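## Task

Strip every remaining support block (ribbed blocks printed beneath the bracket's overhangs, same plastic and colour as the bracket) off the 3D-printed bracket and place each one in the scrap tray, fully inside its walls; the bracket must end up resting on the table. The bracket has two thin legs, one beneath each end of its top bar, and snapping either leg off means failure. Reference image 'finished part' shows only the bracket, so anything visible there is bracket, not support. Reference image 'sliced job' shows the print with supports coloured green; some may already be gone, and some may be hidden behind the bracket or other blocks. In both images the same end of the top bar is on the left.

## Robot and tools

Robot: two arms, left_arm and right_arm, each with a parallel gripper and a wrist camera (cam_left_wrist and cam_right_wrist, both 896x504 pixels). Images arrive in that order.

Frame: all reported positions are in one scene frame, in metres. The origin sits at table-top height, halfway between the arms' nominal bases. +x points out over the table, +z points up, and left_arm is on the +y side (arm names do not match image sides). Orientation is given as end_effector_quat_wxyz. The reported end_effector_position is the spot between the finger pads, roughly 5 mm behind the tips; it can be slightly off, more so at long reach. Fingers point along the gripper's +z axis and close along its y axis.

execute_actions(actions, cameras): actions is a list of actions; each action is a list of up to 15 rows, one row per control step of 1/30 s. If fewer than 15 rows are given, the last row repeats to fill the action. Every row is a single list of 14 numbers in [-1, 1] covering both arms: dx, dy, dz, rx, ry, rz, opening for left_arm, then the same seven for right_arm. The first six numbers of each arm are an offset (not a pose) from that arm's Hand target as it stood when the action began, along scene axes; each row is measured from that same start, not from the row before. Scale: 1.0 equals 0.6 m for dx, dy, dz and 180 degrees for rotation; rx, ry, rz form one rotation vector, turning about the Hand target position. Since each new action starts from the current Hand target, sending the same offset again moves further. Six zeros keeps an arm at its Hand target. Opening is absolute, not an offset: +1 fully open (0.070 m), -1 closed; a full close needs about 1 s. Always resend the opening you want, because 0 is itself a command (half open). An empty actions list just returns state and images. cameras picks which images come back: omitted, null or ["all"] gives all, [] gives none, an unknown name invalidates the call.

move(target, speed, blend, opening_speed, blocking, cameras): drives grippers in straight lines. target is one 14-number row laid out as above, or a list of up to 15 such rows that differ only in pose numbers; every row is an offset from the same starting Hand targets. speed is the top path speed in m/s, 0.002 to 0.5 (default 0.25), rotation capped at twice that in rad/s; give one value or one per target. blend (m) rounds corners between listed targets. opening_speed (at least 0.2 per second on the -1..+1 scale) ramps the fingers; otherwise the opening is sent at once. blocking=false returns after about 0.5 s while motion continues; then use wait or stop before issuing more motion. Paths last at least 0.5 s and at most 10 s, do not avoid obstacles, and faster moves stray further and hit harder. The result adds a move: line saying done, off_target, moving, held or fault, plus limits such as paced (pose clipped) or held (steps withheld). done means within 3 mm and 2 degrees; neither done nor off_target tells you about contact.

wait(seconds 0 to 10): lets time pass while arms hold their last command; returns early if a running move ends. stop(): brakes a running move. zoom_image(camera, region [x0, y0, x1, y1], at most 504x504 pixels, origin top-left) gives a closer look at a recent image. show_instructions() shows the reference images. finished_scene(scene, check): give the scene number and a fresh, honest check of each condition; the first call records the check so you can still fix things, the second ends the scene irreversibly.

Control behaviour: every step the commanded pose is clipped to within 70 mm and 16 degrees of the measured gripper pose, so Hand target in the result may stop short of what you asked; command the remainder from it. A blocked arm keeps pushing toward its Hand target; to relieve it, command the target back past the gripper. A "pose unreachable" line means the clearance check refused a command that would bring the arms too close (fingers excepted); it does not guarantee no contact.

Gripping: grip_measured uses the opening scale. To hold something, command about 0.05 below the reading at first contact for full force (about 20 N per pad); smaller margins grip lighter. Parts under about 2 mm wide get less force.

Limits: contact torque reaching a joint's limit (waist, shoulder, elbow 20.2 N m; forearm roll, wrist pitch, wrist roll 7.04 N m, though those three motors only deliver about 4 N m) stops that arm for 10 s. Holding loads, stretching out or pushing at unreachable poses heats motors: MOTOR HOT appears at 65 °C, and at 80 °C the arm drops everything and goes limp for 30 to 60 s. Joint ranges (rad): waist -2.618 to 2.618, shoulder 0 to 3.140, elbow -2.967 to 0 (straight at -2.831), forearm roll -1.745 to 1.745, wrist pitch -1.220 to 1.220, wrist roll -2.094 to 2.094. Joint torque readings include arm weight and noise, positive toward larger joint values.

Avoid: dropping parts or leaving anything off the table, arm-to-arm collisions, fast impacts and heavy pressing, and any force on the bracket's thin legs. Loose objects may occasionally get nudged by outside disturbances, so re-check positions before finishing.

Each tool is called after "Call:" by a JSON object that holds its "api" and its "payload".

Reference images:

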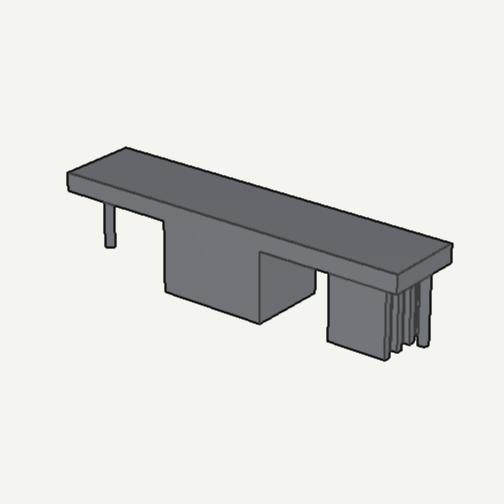

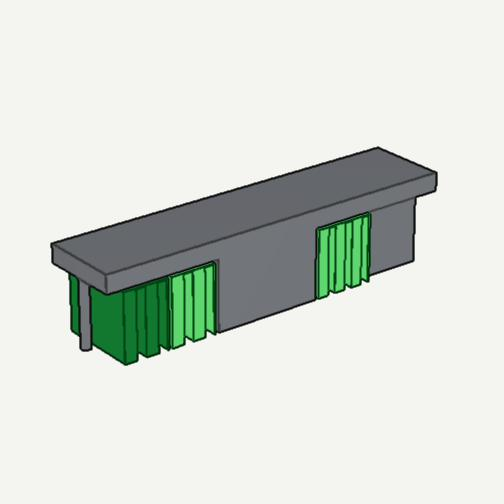

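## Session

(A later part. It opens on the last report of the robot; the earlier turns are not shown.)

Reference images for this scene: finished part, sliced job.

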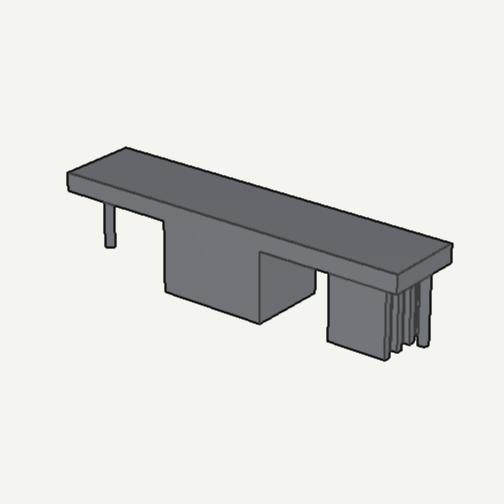

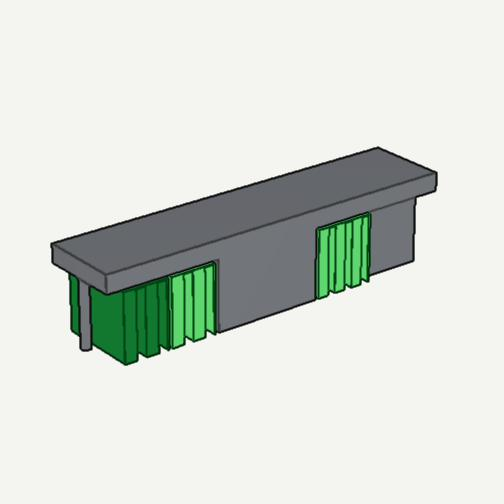

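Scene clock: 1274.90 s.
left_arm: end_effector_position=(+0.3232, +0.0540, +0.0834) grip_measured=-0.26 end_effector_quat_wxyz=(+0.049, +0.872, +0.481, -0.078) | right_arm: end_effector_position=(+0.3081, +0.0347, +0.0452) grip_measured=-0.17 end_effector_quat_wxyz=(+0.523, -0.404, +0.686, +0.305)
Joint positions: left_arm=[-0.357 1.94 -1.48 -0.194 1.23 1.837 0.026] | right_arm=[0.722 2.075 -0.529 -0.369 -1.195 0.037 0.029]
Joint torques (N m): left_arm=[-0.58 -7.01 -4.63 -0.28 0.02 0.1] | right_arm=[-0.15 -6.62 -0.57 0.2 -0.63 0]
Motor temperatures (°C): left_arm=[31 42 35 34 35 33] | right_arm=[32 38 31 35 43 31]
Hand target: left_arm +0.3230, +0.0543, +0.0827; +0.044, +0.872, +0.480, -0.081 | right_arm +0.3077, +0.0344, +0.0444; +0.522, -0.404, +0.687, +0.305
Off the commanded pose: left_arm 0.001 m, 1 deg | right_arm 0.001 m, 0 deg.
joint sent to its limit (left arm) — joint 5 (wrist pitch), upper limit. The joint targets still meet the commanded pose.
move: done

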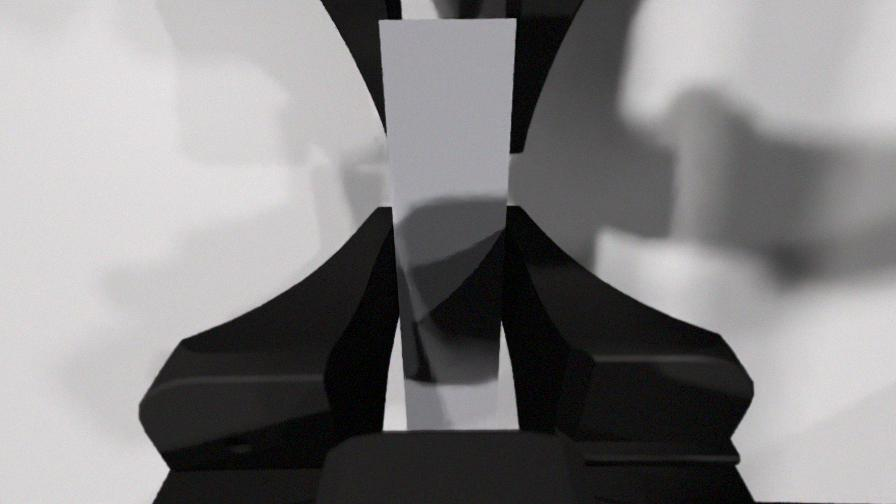

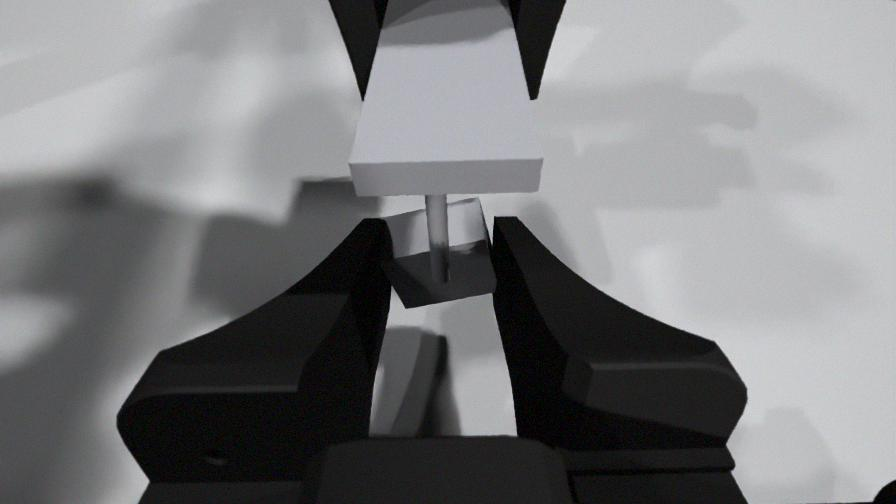

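Call:
{"api": "move", "payload": {"target": [[0,0,0,0,0,0,-0.45, -0.0367,-0.0653,0,0,0,0,-0.45],[0,0,0,0,0,0,-0.45, -0.0612,-0.109,0.05,0,0,0,-0.45],[0,0,0,0,0,0,-0.45, 0.1038,-0.2407,0.1293,0,0,-0.1708,-0.45],[0,0,0,0,0,0,-0.45, 0.1038,-0.2407,0.146,-0.177,0.1757,-0.16274,-0.45],[0,0,0,0,0,0,-0.45, 0.0338,-0.469,0.0843,-0.21698,0.3124,-0.2545,-0.45]], "speed": [0.07, 0.1, 0.16, 0.22, 0.2], "blend": [0.005, 0.01, 0.01, 0.02, 0]}}

Scene clock: 1304.67 s.
left_arm: end_effector_position=(+0.3230, +0.0543, +0.0828) grip_measured=-0.26 end_effector_quat_wxyz=(+0.048, +0.872, +0.481, -0.078) | right_arm: end_effector_position=(+0.3281, -0.2518, +0.0984) grip_measured=-0.17 end_effector_quat_wxyz=(+0.073, -0.072, +0.995, -0.002)
Joint positions: left_arm=[-0.357 1.941 -1.479 -0.193 1.23 1.837 0.026] | right_arm=[0.174 1.533 -0.997 -0.02 0.978 0.023 0.029]
Joint torques (N m): left_arm=[-0.43 -8.19 -5.4 -0.28 -0.17 0.14] | right_arm=[0.63 -5.07 -3.31 0.16 -0.24 0.03]
Motor temperatures (°C): left_arm=[31 41 35 34 34 33] | right_arm=[32 37 31 34 41 31]
Hand target: left_arm +0.3230, +0.0543, +0.0827; +0.044, +0.872, +0.480, -0.081 | right_arm +0.3283, -0.2513, +0.0983; +0.073, -0.073, +0.995, -0.002
Off the commanded pose: left_arm 0.000 m, 0 deg | right_arm 0.006 m, 1 deg.
joint sent to its limit (left arm) — joint 5 (wrist pitch), upper limit. The joint targets still meet the commanded pose.
move: off_target (right_arm)

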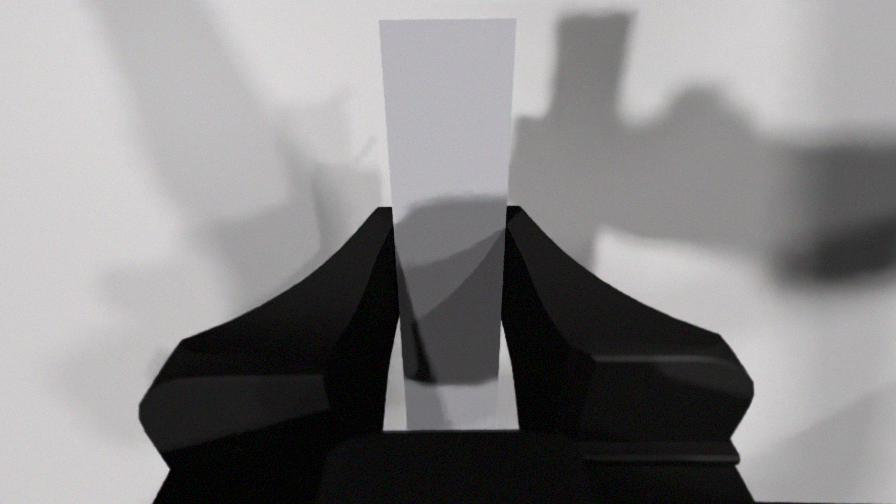

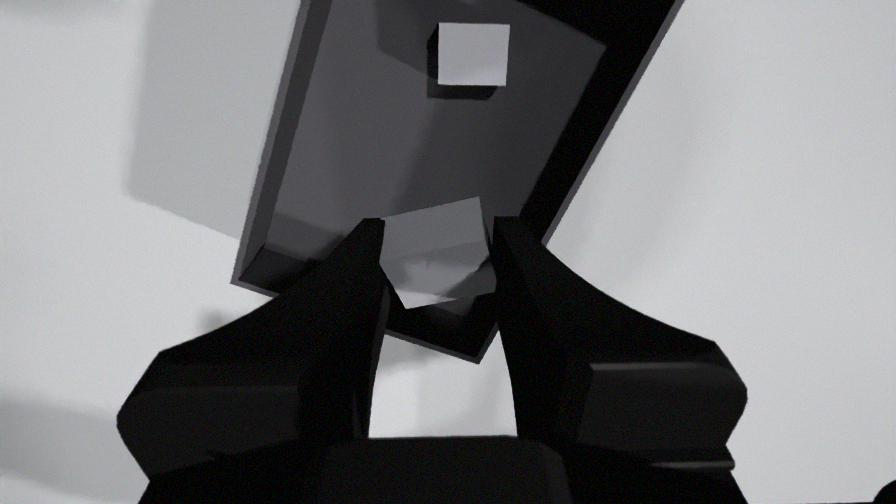

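Call:
{"api": "move", "payload": {"target": [[0,0,0,0,0,0,-0.45, 0,0,-0.1322,0,0,0,-0.45],[0,0,0,0,0,0,-0.45, 0,0,-0.1397,0,0,0,-0.45]], "speed": [0.12,0.02]}}

Call:
{"api": "move", "payload": {"target": [0,0,0,0,0,0,-0.45, 0,0,0,0,0,0,0.0], "opening_speed": 0.4}}

Call:
{"api": "move", "payload": {"target": [0,0,0,0,0,0,-0.45, 0,0,0.16,0,0,0,0.2], "speed": 0.15}}

Scene clock: 1311.63 s.
left_arm: end_effector_position=(+0.3230, +0.0543, +0.0828) grip_measured=-0.26 end_effector_quat_wxyz=(+0.048, +0.872, +0.481, -0.078) | right_arm: end_effector_position=(+0.3289, -0.2501, +0.0145) grip_measured=-0.17 end_effector_quat_wxyz=(+0.074, -0.074, +0.994, -0.001)
Joint positions: left_arm=[-0.357 1.941 -1.479 -0.193 1.23 1.837 0.026] | right_arm=[0.178 1.695 -0.807 -0.025 0.623 0.031 0.029]
Joint torques (N m): left_arm=[-0.3 -8.94 -5.87 -0.28 -0.17 0.12] | right_arm=[0.67 -4.92 -1.34 -0.07 -0.14 0.13]
Motor temperatures (°C): left_arm=[31 42 35 34 34 33] | right_arm=[32 37 31 34 40 31]
Hand target: left_arm +0.3230, +0.0543, +0.0827; +0.044, +0.872, +0.480, -0.081 | right_arm +0.3283, -0.2500, +0.0139; +0.073, -0.074, +0.995, -0.001
Off the commanded pose: left_arm 0.000 m, 0 deg | right_arm 0.001 m, 0 deg.
joint sent to its limit (left arm) — joint 5 (wrist pitch), upper limit. The joint targets still meet the commanded pose.
move: done

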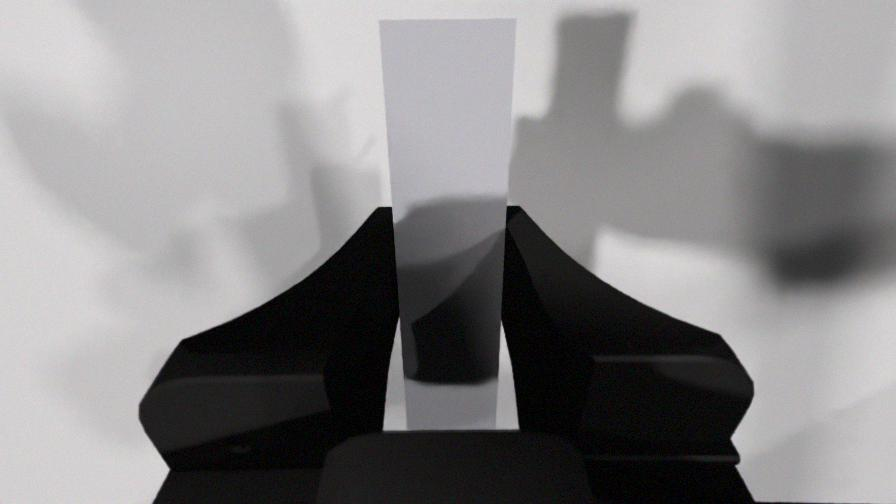

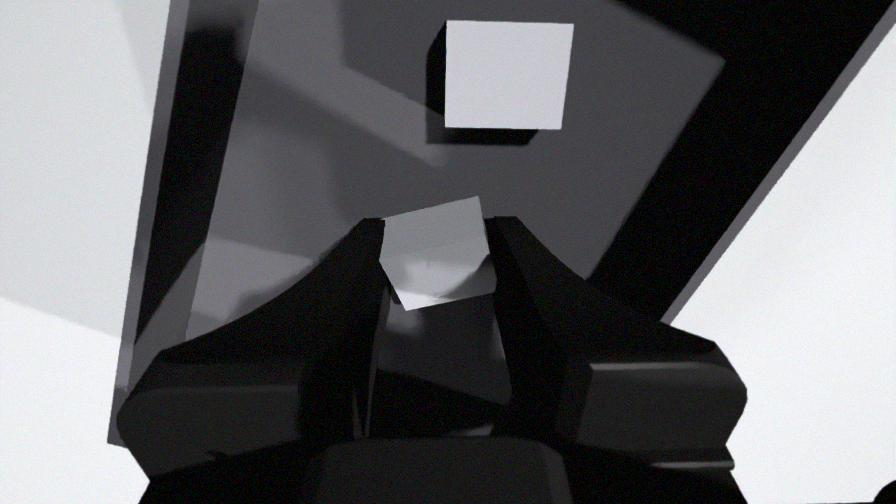

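Scene clock: 1312.97 s.
left_arm: end_effector_position=(+0.3230, +0.0543, +0.0828) grip_measured=-0.26 end_effector_quat_wxyz=(+0.048, +0.872, +0.481, -0.078) | right_arm: end_effector_position=(+0.3278, -0.2502, +0.0133) grip_measured=+0.00 end_effector_quat_wxyz=(+0.072, -0.074, +0.995, -0.001)
Joint positions: left_arm=[-0.357 1.941 -1.479 -0.193 1.23 1.837 0.026] | right_arm=[0.178 1.697 -0.805 -0.025 0.623 0.031 0.035]
Joint torques (N m): left_arm=[-0.27 -9.17 -5.93 -0.29 -0.17 0.11] | right_arm=[0.6 -6.92 -3.79 0.13 -0.1 0.12]
Motor temperatures (°C): left_arm=[31 42 35 34 34 33] | right_arm=[32 37 31 34 40 31]
Hand target: left_arm +0.3230, +0.0543, +0.0827; +0.044, +0.872, +0.480, -0.081 | right_arm +0.3283, -0.2500, +0.0139; +0.073, -0.074, +0.995, -0.001
Off the commanded pose: left_arm 0.000 m, 0 deg | right_arm 0.001 m, 0 deg.
joint sent to its limit (left arm) — joint 5 (wrist pitch), upper limit. The joint targets still meet the commanded pose.
move: done

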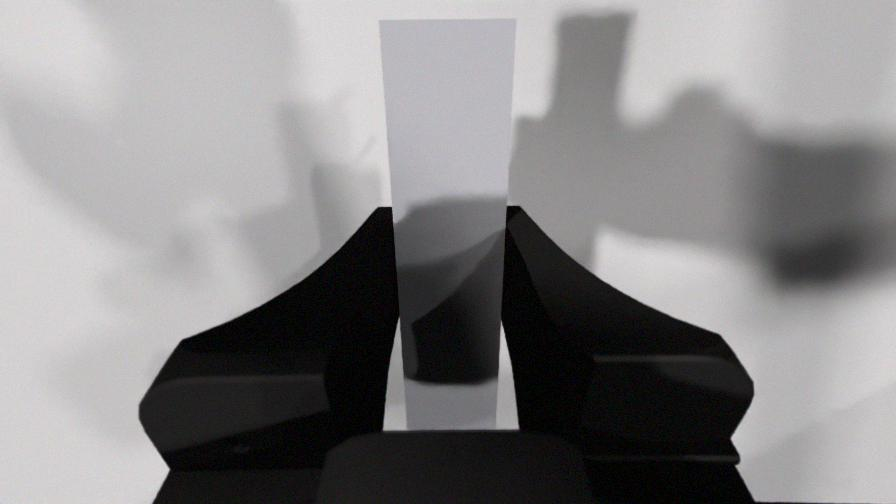

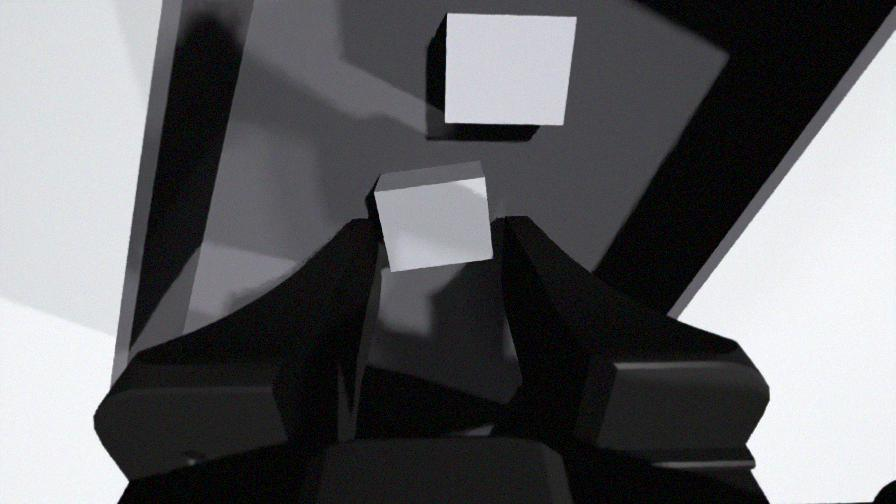

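Scene clock: 1314.00 s.
left_arm: end_effector_position=(+0.3230, +0.0543, +0.0828) grip_measured=-0.26 end_effector_quat_wxyz=(+0.048, +0.872, +0.481, -0.078) | right_arm: end_effector_position=(+0.3287, -0.2510, +0.1116) grip_measured=+0.20 end_effector_quat_wxyz=(+0.075, -0.073, +0.995, -0.002)
Joint positions: left_arm=[-0.357 1.941 -1.479 -0.193 1.23 1.837 0.026] | right_arm=[0.177 1.517 -1.035 -0.02 1.028 0.023 0.042]
Joint torques (N m): left_arm=[-0.25 -9.27 -5.85 -0.29 -0.16 0.11] | right_arm=[-0.77 -5.03 -3.27 0.13 -0.34 -0.07]
Motor temperatures (°C): left_arm=[31 42 35 34 34 33] | right_arm=[32 37 31 34 40 31]
Hand target: left_arm +0.3230, +0.0543, +0.0827; +0.044, +0.872, +0.480, -0.081 | right_arm +0.3282, -0.2512, +0.1106; +0.073, -0.072, +0.995, -0.002
Off the commanded pose: left_arm 0.000 m, 0 deg | right_arm 0.002 m, 0 deg.
joint sent to its limit (left arm) — joint 5 (wrist pitch), upper limit. The joint targets still meet the commanded pose.
move: done

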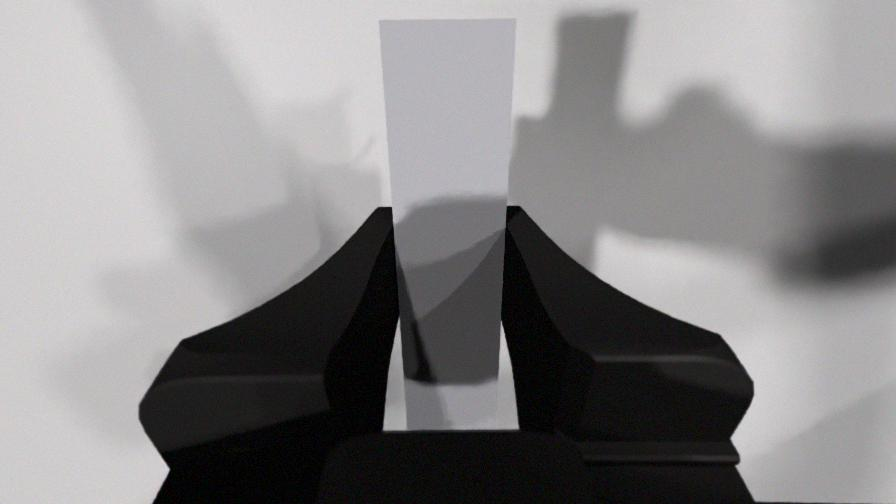

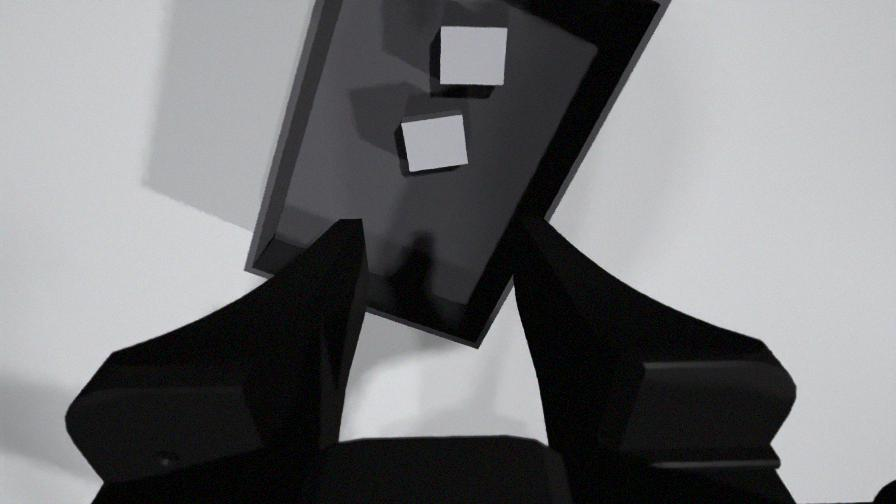

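Call:
{"api": "move", "payload": {"target": [[0,0,-0.1,0,0,0,-0.45, 0,0,0,0,0,0,0.2],[0,0,-0.116,0,0,0,-0.45, 0,0,0,0,0,0,0.2]], "speed": [0.12, 0.02]}}

Scene clock: 1435.27 s.
left_arm: end_effector_position=(+0.3236, +0.0529, +0.0139) grip_measured=-0.26 end_effector_quat_wxyz=(+0.046, +0.873, +0.479, -0.081) | right_arm: end_effector_position=(+0.3282, -0.2511, +0.1108) grip_measured=+0.20 end_effector_quat_wxyz=(+0.073, -0.073, +0.995, -0.002)
Joint positions: left_arm=[-0.359 2.046 -1.353 -0.217 1.011 1.891 0.026] | right_arm=[0.177 1.518 -1.033 -0.02 1.028 0.023 0.042]
Joint torques (N m): left_arm=[-0.4 -6.14 -3.56 -0.44 -0.17 0.17] | right_arm=[-0.82 -4.74 -3.02 0.1 -0.28 -0.08]
Motor temperatures (°C): left_arm=[31 44 36 34 34 33] | right_arm=[32 35 31 34 37 31]
Hand target: left_arm +0.3231, +0.0531, +0.0132; +0.045, +0.873, +0.479, -0.082 | right_arm +0.3282, -0.2512, +0.1106; +0.073, -0.072, +0.995, -0.002
Off the commanded pose: left_arm 0.002 m, 0 deg | right_arm 0.000 m, 0 deg.
move: done

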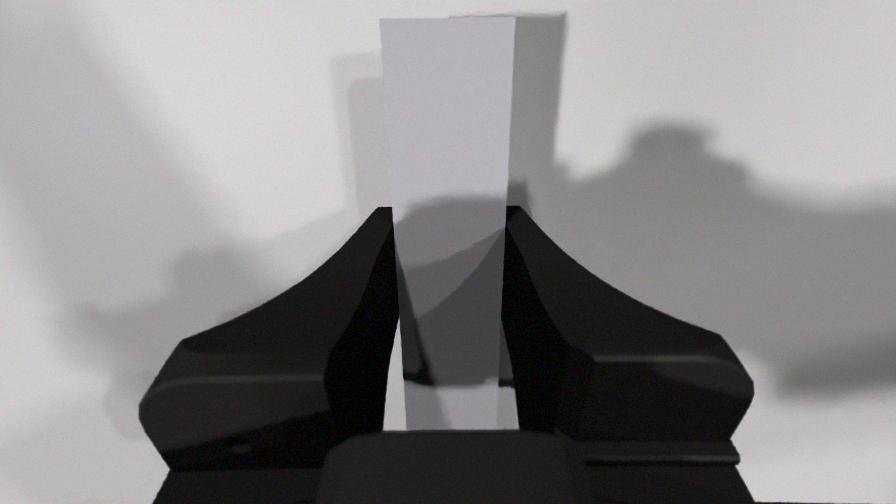

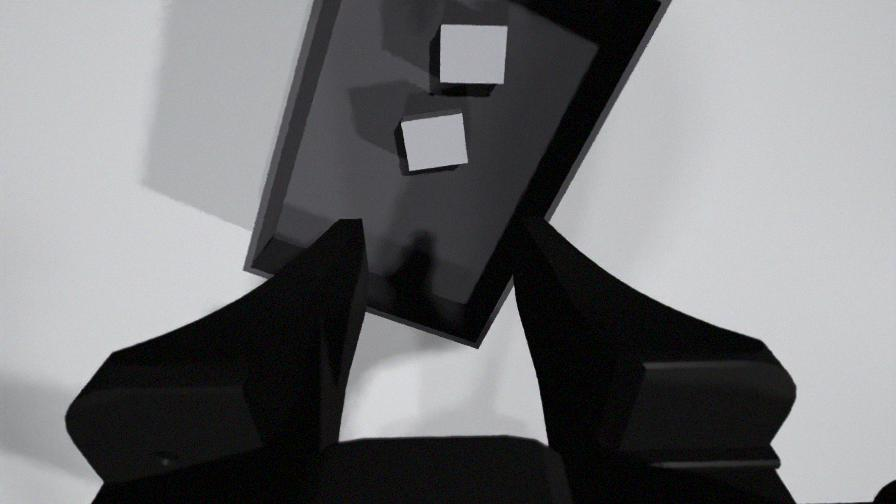

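Call:
{"api": "move", "payload": {"target": [0,0,0,0,0,0,0.2, 0,0,0,0,0,0,0.2], "opening_speed": 0.6}}

Call:
{"api": "move", "payload": {"target": [0.01467,0.02288,0,0.0503,-0.0321,0,0.2, 0,0,0,0,0,0,0.2], "speed": 0.06}}

Scene clock: 1557.40 s.
left_arm: end_effector_position=(+0.3230, +0.0532, +0.0129) grip_measured=+0.20 end_effector_quat_wxyz=(+0.045, +0.873, +0.479, -0.082) | right_arm: end_effector_position=(+0.3282, -0.2511, +0.1108) grip_measured=+0.20 end_effector_quat_wxyz=(+0.073, -0.073, +0.995, -0.002)
Joint positions: left_arm=[-0.359 2.048 -1.352 -0.217 1.011 1.891 0.042] | right_arm=[0.177 1.518 -1.033 -0.02 1.028 0.023 0.042]
Joint torques (N m): left_arm=[0.74 -9.63 -5.4 -0.5 0.01 0.05] | right_arm=[-0.79 -4.72 -3.05 0.05 -0.27 -0.07]
Motor temperatures (°C): left_arm=[31 39 34 34 34 33] | right_arm=[32 35 31 34 37 31]
Hand target: left_arm +0.3231, +0.0531, +0.0132; +0.045, +0.873, +0.479, -0.082 | right_arm +0.3282, -0.2512, +0.1106; +0.073, -0.072, +0.995, -0.002
Off the commanded pose: left_arm 0.000 m, 0 deg | right_arm 0.000 m, 0 deg.
move: done

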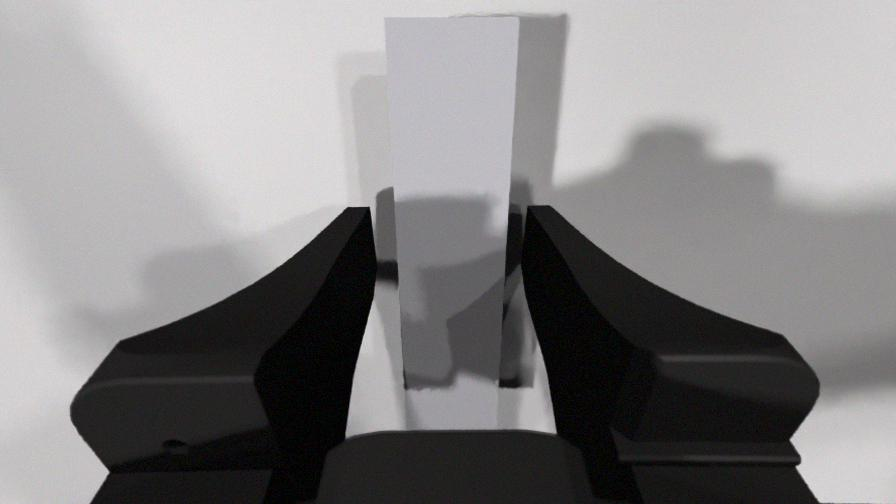

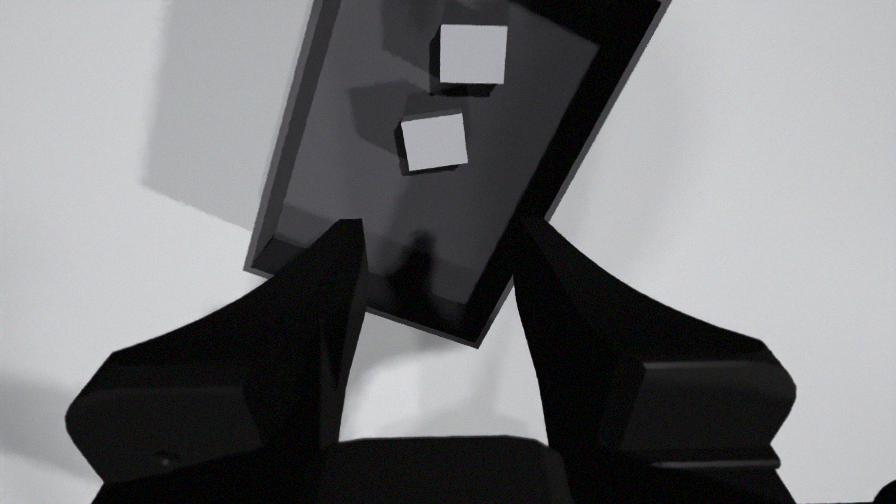

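Scene clock: 1559.23 s.
left_arm: end_effector_position=(+0.3322, +0.0676, +0.0133) grip_measured=+0.20 end_effector_quat_wxyz=(-0.002, +0.876, +0.482, +0.001) | right_arm: end_effector_position=(+0.3282, -0.2511, +0.1108) grip_measured=+0.20 end_effector_quat_wxyz=(+0.073, -0.073, +0.995, -0.002)
Joint positions: left_arm=[-0.424 2.029 -1.338 0.005 0.97 1.701 0.042] | right_arm=[0.177 1.518 -1.033 -0.02 1.028 0.023 0.042]
Joint torques (N m): left_arm=[-0.1 -9.48 -4.26 -0.31 -0.18 0.18] | right_arm=[-0.76 -4.74 -3.05 0.04 -0.27 -0.07]
Motor temperatures (°C): left_arm=[31 39 34 34 34 33] | right_arm=[32 35 31 34 37 31]
Hand target: left_arm +0.3322, +0.0673, +0.0134; -0.001, +0.876, +0.482, +0.001 | right_arm +0.3282, -0.2512, +0.1106; +0.073, -0.072, +0.995, -0.002
Off the commanded pose: left_arm 0.001 m, 0 deg | right_arm 0.000 m, 0 deg.
move: done

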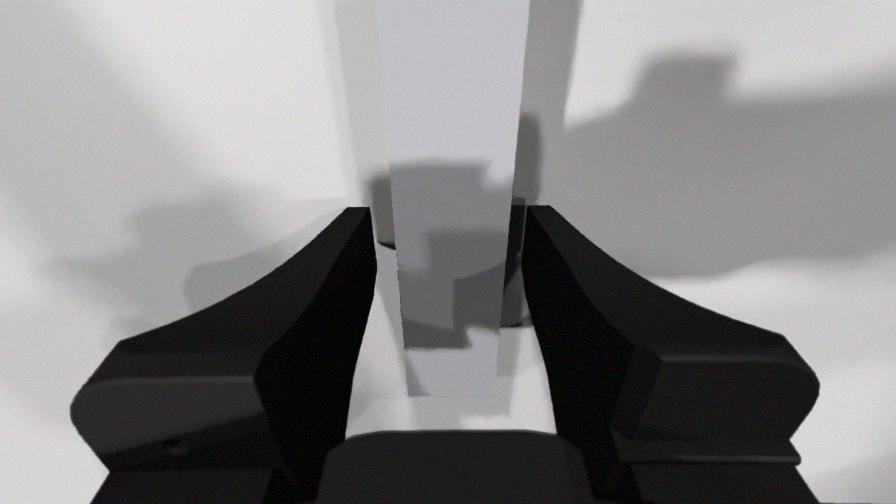

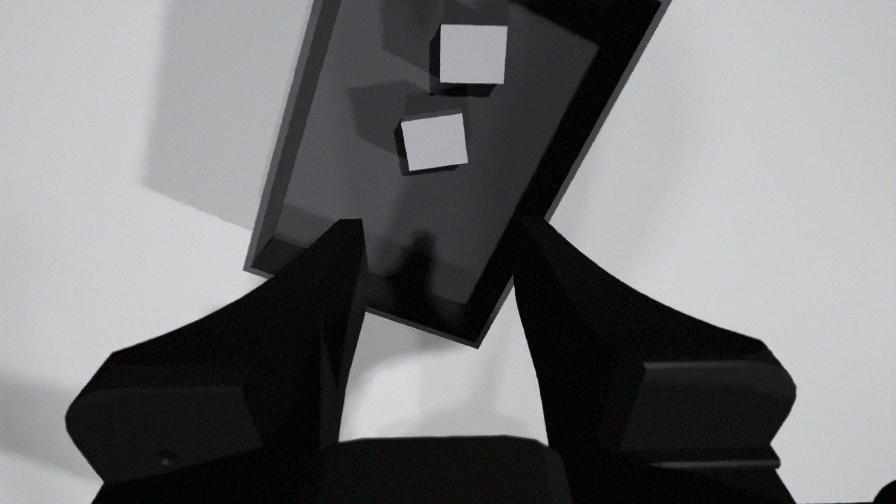

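Call:
{"api": "move", "payload": {"target": [0,0,-0.0065,0,0,0,0.2, 0,0,0,0,0,0,0.2], "speed": 0.03}}

Call:
{"api": "move", "payload": {"target": [0,0,0,0,0,0,-0.45, 0,0,0,0,0,0,0.2], "opening_speed": 0.7}}

Scene clock: 1568.60 s.
left_arm: end_effector_position=(+0.3325, +0.0673, +0.0097) grip_measured=+0.20 end_effector_quat_wxyz=(-0.001, +0.876, +0.482, +0.001) | right_arm: end_effector_position=(+0.3282, -0.2511, +0.1108) grip_measured=+0.20 end_effector_quat_wxyz=(+0.073, -0.073, +0.995, -0.002)
Joint positions: left_arm=[-0.424 2.035 -1.333 0.004 0.957 1.702 0.042] | right_arm=[0.177 1.518 -1.033 -0.02 1.028 0.023 0.042]
Joint torques (N m): left_arm=[0.88 -7.33 -4.27 -0.31 -0.17 0.17] | right_arm=[-0.79 -4.74 -3.06 0.02 -0.26 -0.07]
Motor temperatures (°C): left_arm=[31 40 34 34 34 33] | right_arm=[32 35 31 34 37 31]
Hand target: left_arm +0.3322, +0.0672, +0.0095; -0.001, +0.876, +0.482, +0.001 | right_arm +0.3282, -0.2512, +0.1106; +0.073, -0.072, +0.995, -0.002
Off the commanded pose: left_arm 0.000 m, 0 deg | right_arm 0.000 m, 0 deg.
move: done

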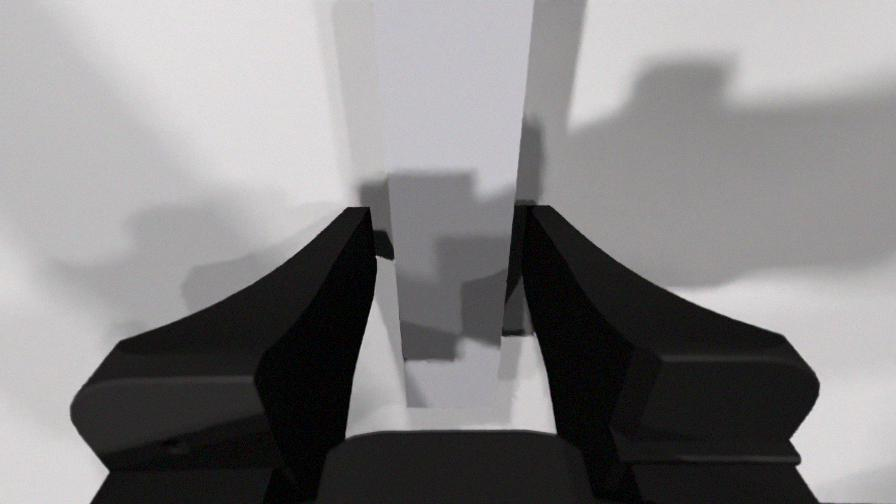

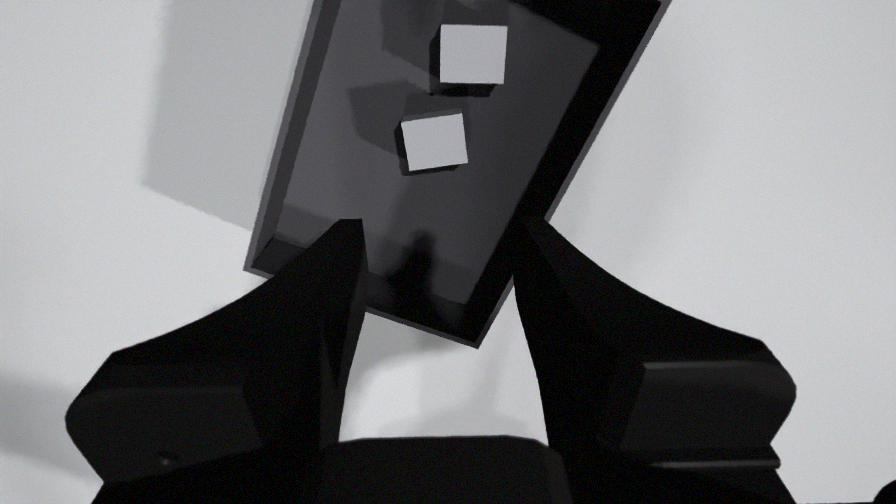

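Scene clock: 1569.73 s.
left_arm: end_effector_position=(+0.3325, +0.0673, +0.0097) grip_measured=-0.26 end_effector_quat_wxyz=(-0.001, +0.876, +0.482, +0.001) | right_arm: end_effector_position=(+0.3282, -0.2511, +0.1108) grip_measured=+0.20 end_effector_quat_wxyz=(+0.073, -0.073, +0.995, -0.002)
Joint positions: left_arm=[-0.424 2.035 -1.333 0.004 0.957 1.702 0.026] | right_arm=[0.177 1.518 -1.033 -0.02 1.028 0.023 0.042]
Joint torques (N m): left_arm=[0.37 -7.31 -4.51 -0.31 -0.08 0.17] | right_arm=[-0.8 -4.77 -3.07 0.01 -0.27 -0.07]
Motor temperatures (°C): left_arm=[31 40 34 34 34 33] | right_arm=[32 35 31 34 37 31]
Hand target: left_arm +0.3322, +0.0672, +0.0095; -0.001, +0.876, +0.482, +0.001 | right_arm +0.3282, -0.2512, +0.1106; +0.073, -0.072, +0.995, -0.002
Off the commanded pose: left_arm 0.000 m, 0 deg | right_arm 0.000 m, 0 deg.
move: done

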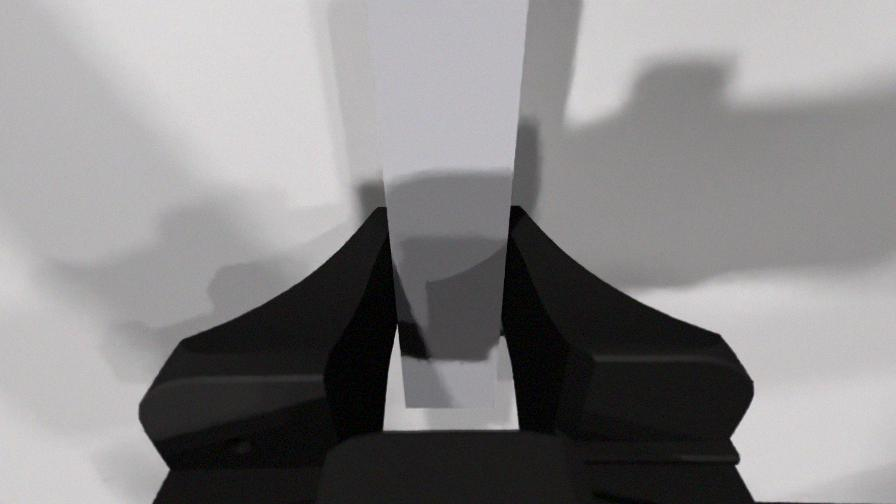

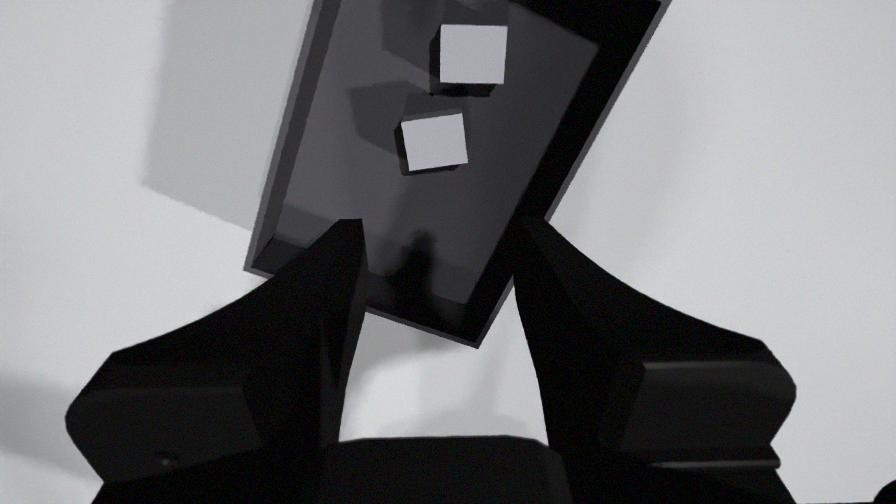

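Call:
{"api": "move", "payload": {"target": [[0,0,0.0167,0,0,0,-0.45, -0.0137,0.1187,0.049,0,0,0,0.2],[0.0157,0.005,0.05,0,0,0.3333,-0.45, -0.0493,0.358,0.049,0.05899,-0.10742,0.20274,0.2],[0.0313,0.0097,0.0667,0,0,0.9417,-0.45, -0.0727,0.3803,0.024,0.17351,-0.31592,0.19997,0.2]], "speed": [0.1, 0.25, 0.35], "blend": [0.003, 0.01, 0]}}

Scene clock: 1614.47 s.
left_arm: end_effector_position=(+0.3504, +0.0740, +0.0496) grip_measured=-0.26 end_effector_quat_wxyz=(-0.001, -0.401, +0.916, -0.002) | right_arm: end_effector_position=(+0.2813, -0.0185, +0.1268) grip_measured=+0.20 end_effector_quat_wxyz=(+0.536, -0.329, +0.737, +0.248)
Joint positions: left_arm=[-0.386 2.017 -1.478 -0.004 1.119 -1.216 0.026] | right_arm=[0.847 1.518 -0.334 -0.032 -0.789 0.03 0.042]
Joint torques (N m): left_arm=[-0.66 -7.56 -5.8 0.09 -0.13 0.14] | right_arm=[0.65 -4.6 -2.6 0.12 -0.6 -0.06]
Motor temperatures (°C): left_arm=[31 41 35 34 34 33] | right_arm=[32 35 31 34 37 31]
Hand target: left_arm +0.3506, +0.0741, +0.0495; -0.001, -0.401, +0.916, -0.001 | right_arm +0.2812, -0.0185, +0.1268; +0.536, -0.329, +0.737, +0.248
Off the commanded pose: left_arm 0.001 m, 0 deg | right_arm 0.006 m, 1 deg.
move: off_target (right_arm)

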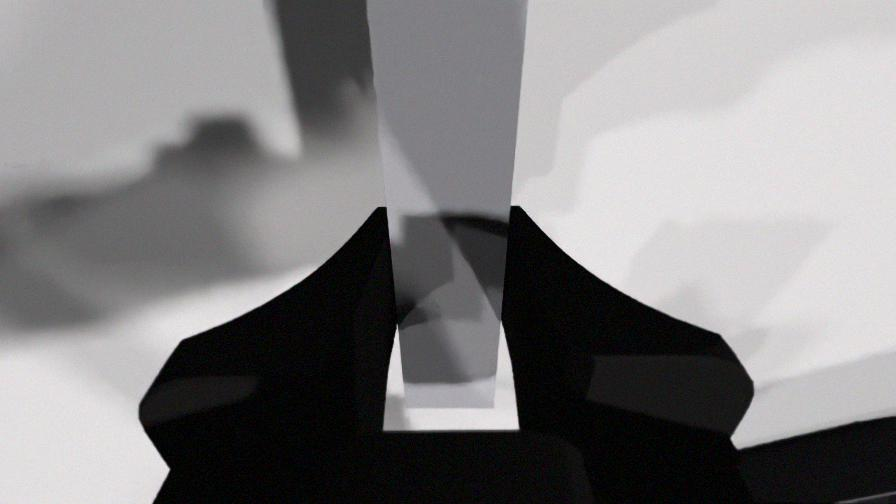

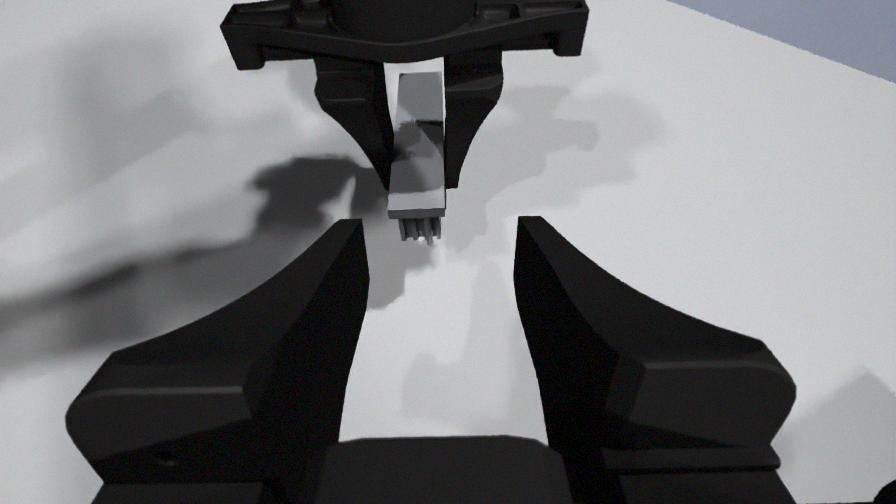

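Call:
{"api": "zoom_image", "payload": {"camera": "cam_right_wrist", "region": [360, 60, 480, 260]}}

Scaled by 2.520 from the camera's 896x504 image, which has a finer 1280x720 frame.

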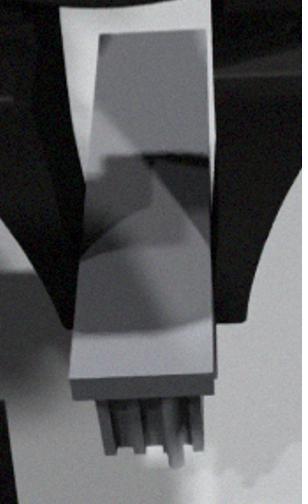

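Call:
{"api": "move", "payload": {"target": [0,0,0,0,0,-0.5,-0.45, 0,0,-0.03,0,0,0,0.2], "speed": 0.35}}

Call:
{"api": "zoom_image", "payload": {"camera": "cam_right_wrist", "region": [300, 60, 580, 280]}}

Scene clock: 1641.93 s.
left_arm: end_effector_position=(+0.3507, +0.0741, +0.0496) grip_measured=-0.26 end_effector_quat_wxyz=(-0.001, +0.365, +0.931, +0.000) | right_arm: end_effector_position=(+0.2812, -0.0182, +0.1087) grip_measured=+0.20 end_effector_quat_wxyz=(+0.535, -0.329, +0.737, +0.249)
Joint positions: left_arm=[-0.387 2.02 -1.483 0 1.123 0.353 0.026] | right_arm=[0.847 1.613 -0.308 -0.03 -0.91 0.027 0.042]
Joint torques (N m): left_arm=[1.2 -7.63 -5.91 -0.27 -0.15 0.07] | right_arm=[-0.81 -4.26 -1.62 0.15 -0.82 -0.08]
Motor temperatures (°C): left_arm=[31 42 35 34 34 33] | right_arm=[32 36 32 34 39 31]
Hand target: left_arm +0.3506, +0.0741, +0.0495; -0.001, +0.365, +0.931, +0.000 | right_arm +0.2812, -0.0184, +0.1085; +0.535, -0.329, +0.737, +0.249
Off the commanded pose: left_arm 0.000 m, 0 deg | right_arm 0.000 m, 0 deg.
move: done

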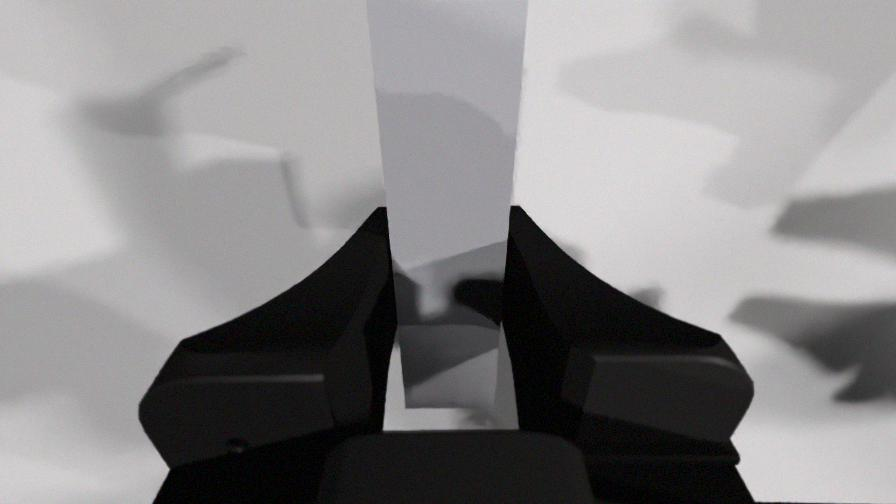

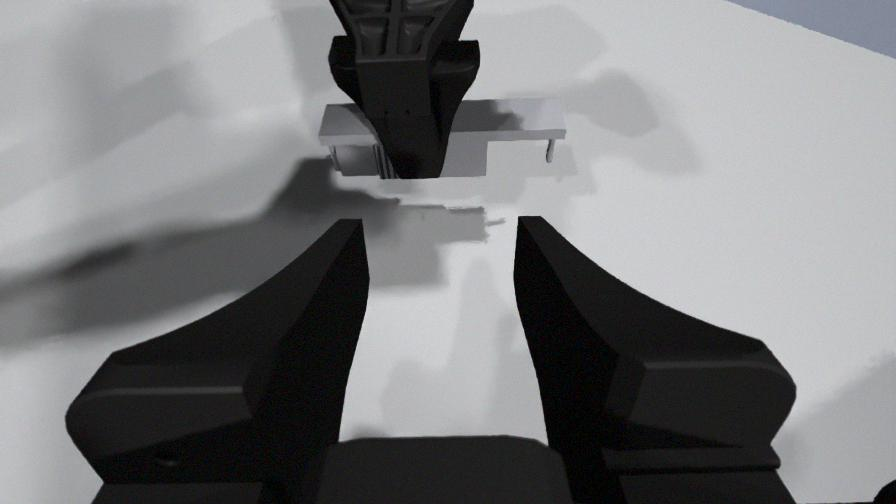

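Scaled by 1.800 from the camera's 896x504 image, which has a finer 1280x720 frame.

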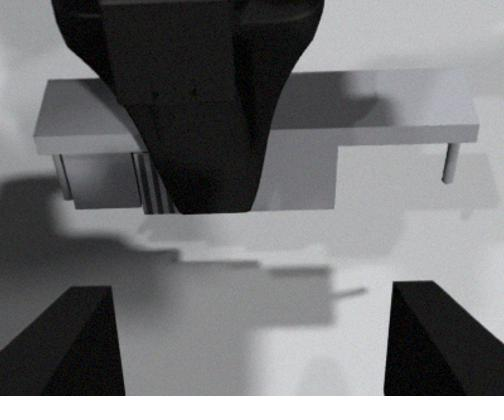

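Call:
{"api": "zoom_image", "payload": {"camera": "cam_right_wrist", "region": [312, 92, 402, 192]}}

Call:
{"api": "zoom_image", "payload": {"camera": "cam_right_wrist", "region": [430, 92, 580, 192]}}

Scaled by 5.040 from the camera's 896x504 image, which has a finer 1280x720 frame.

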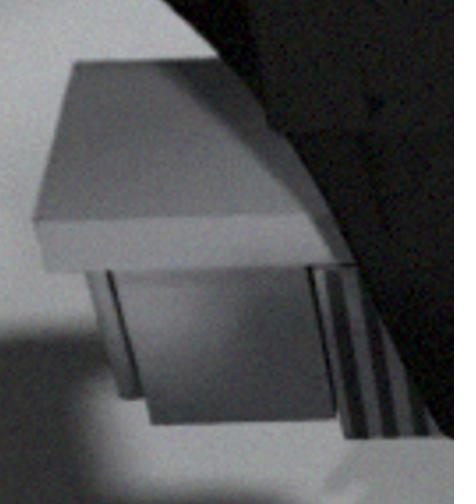

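Scaled by 3.360 from the camera's 896x504 image, which has a finer 1280x720 frame.

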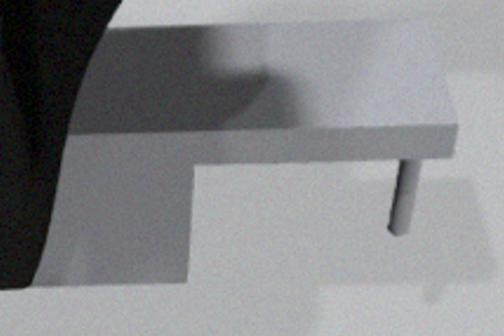

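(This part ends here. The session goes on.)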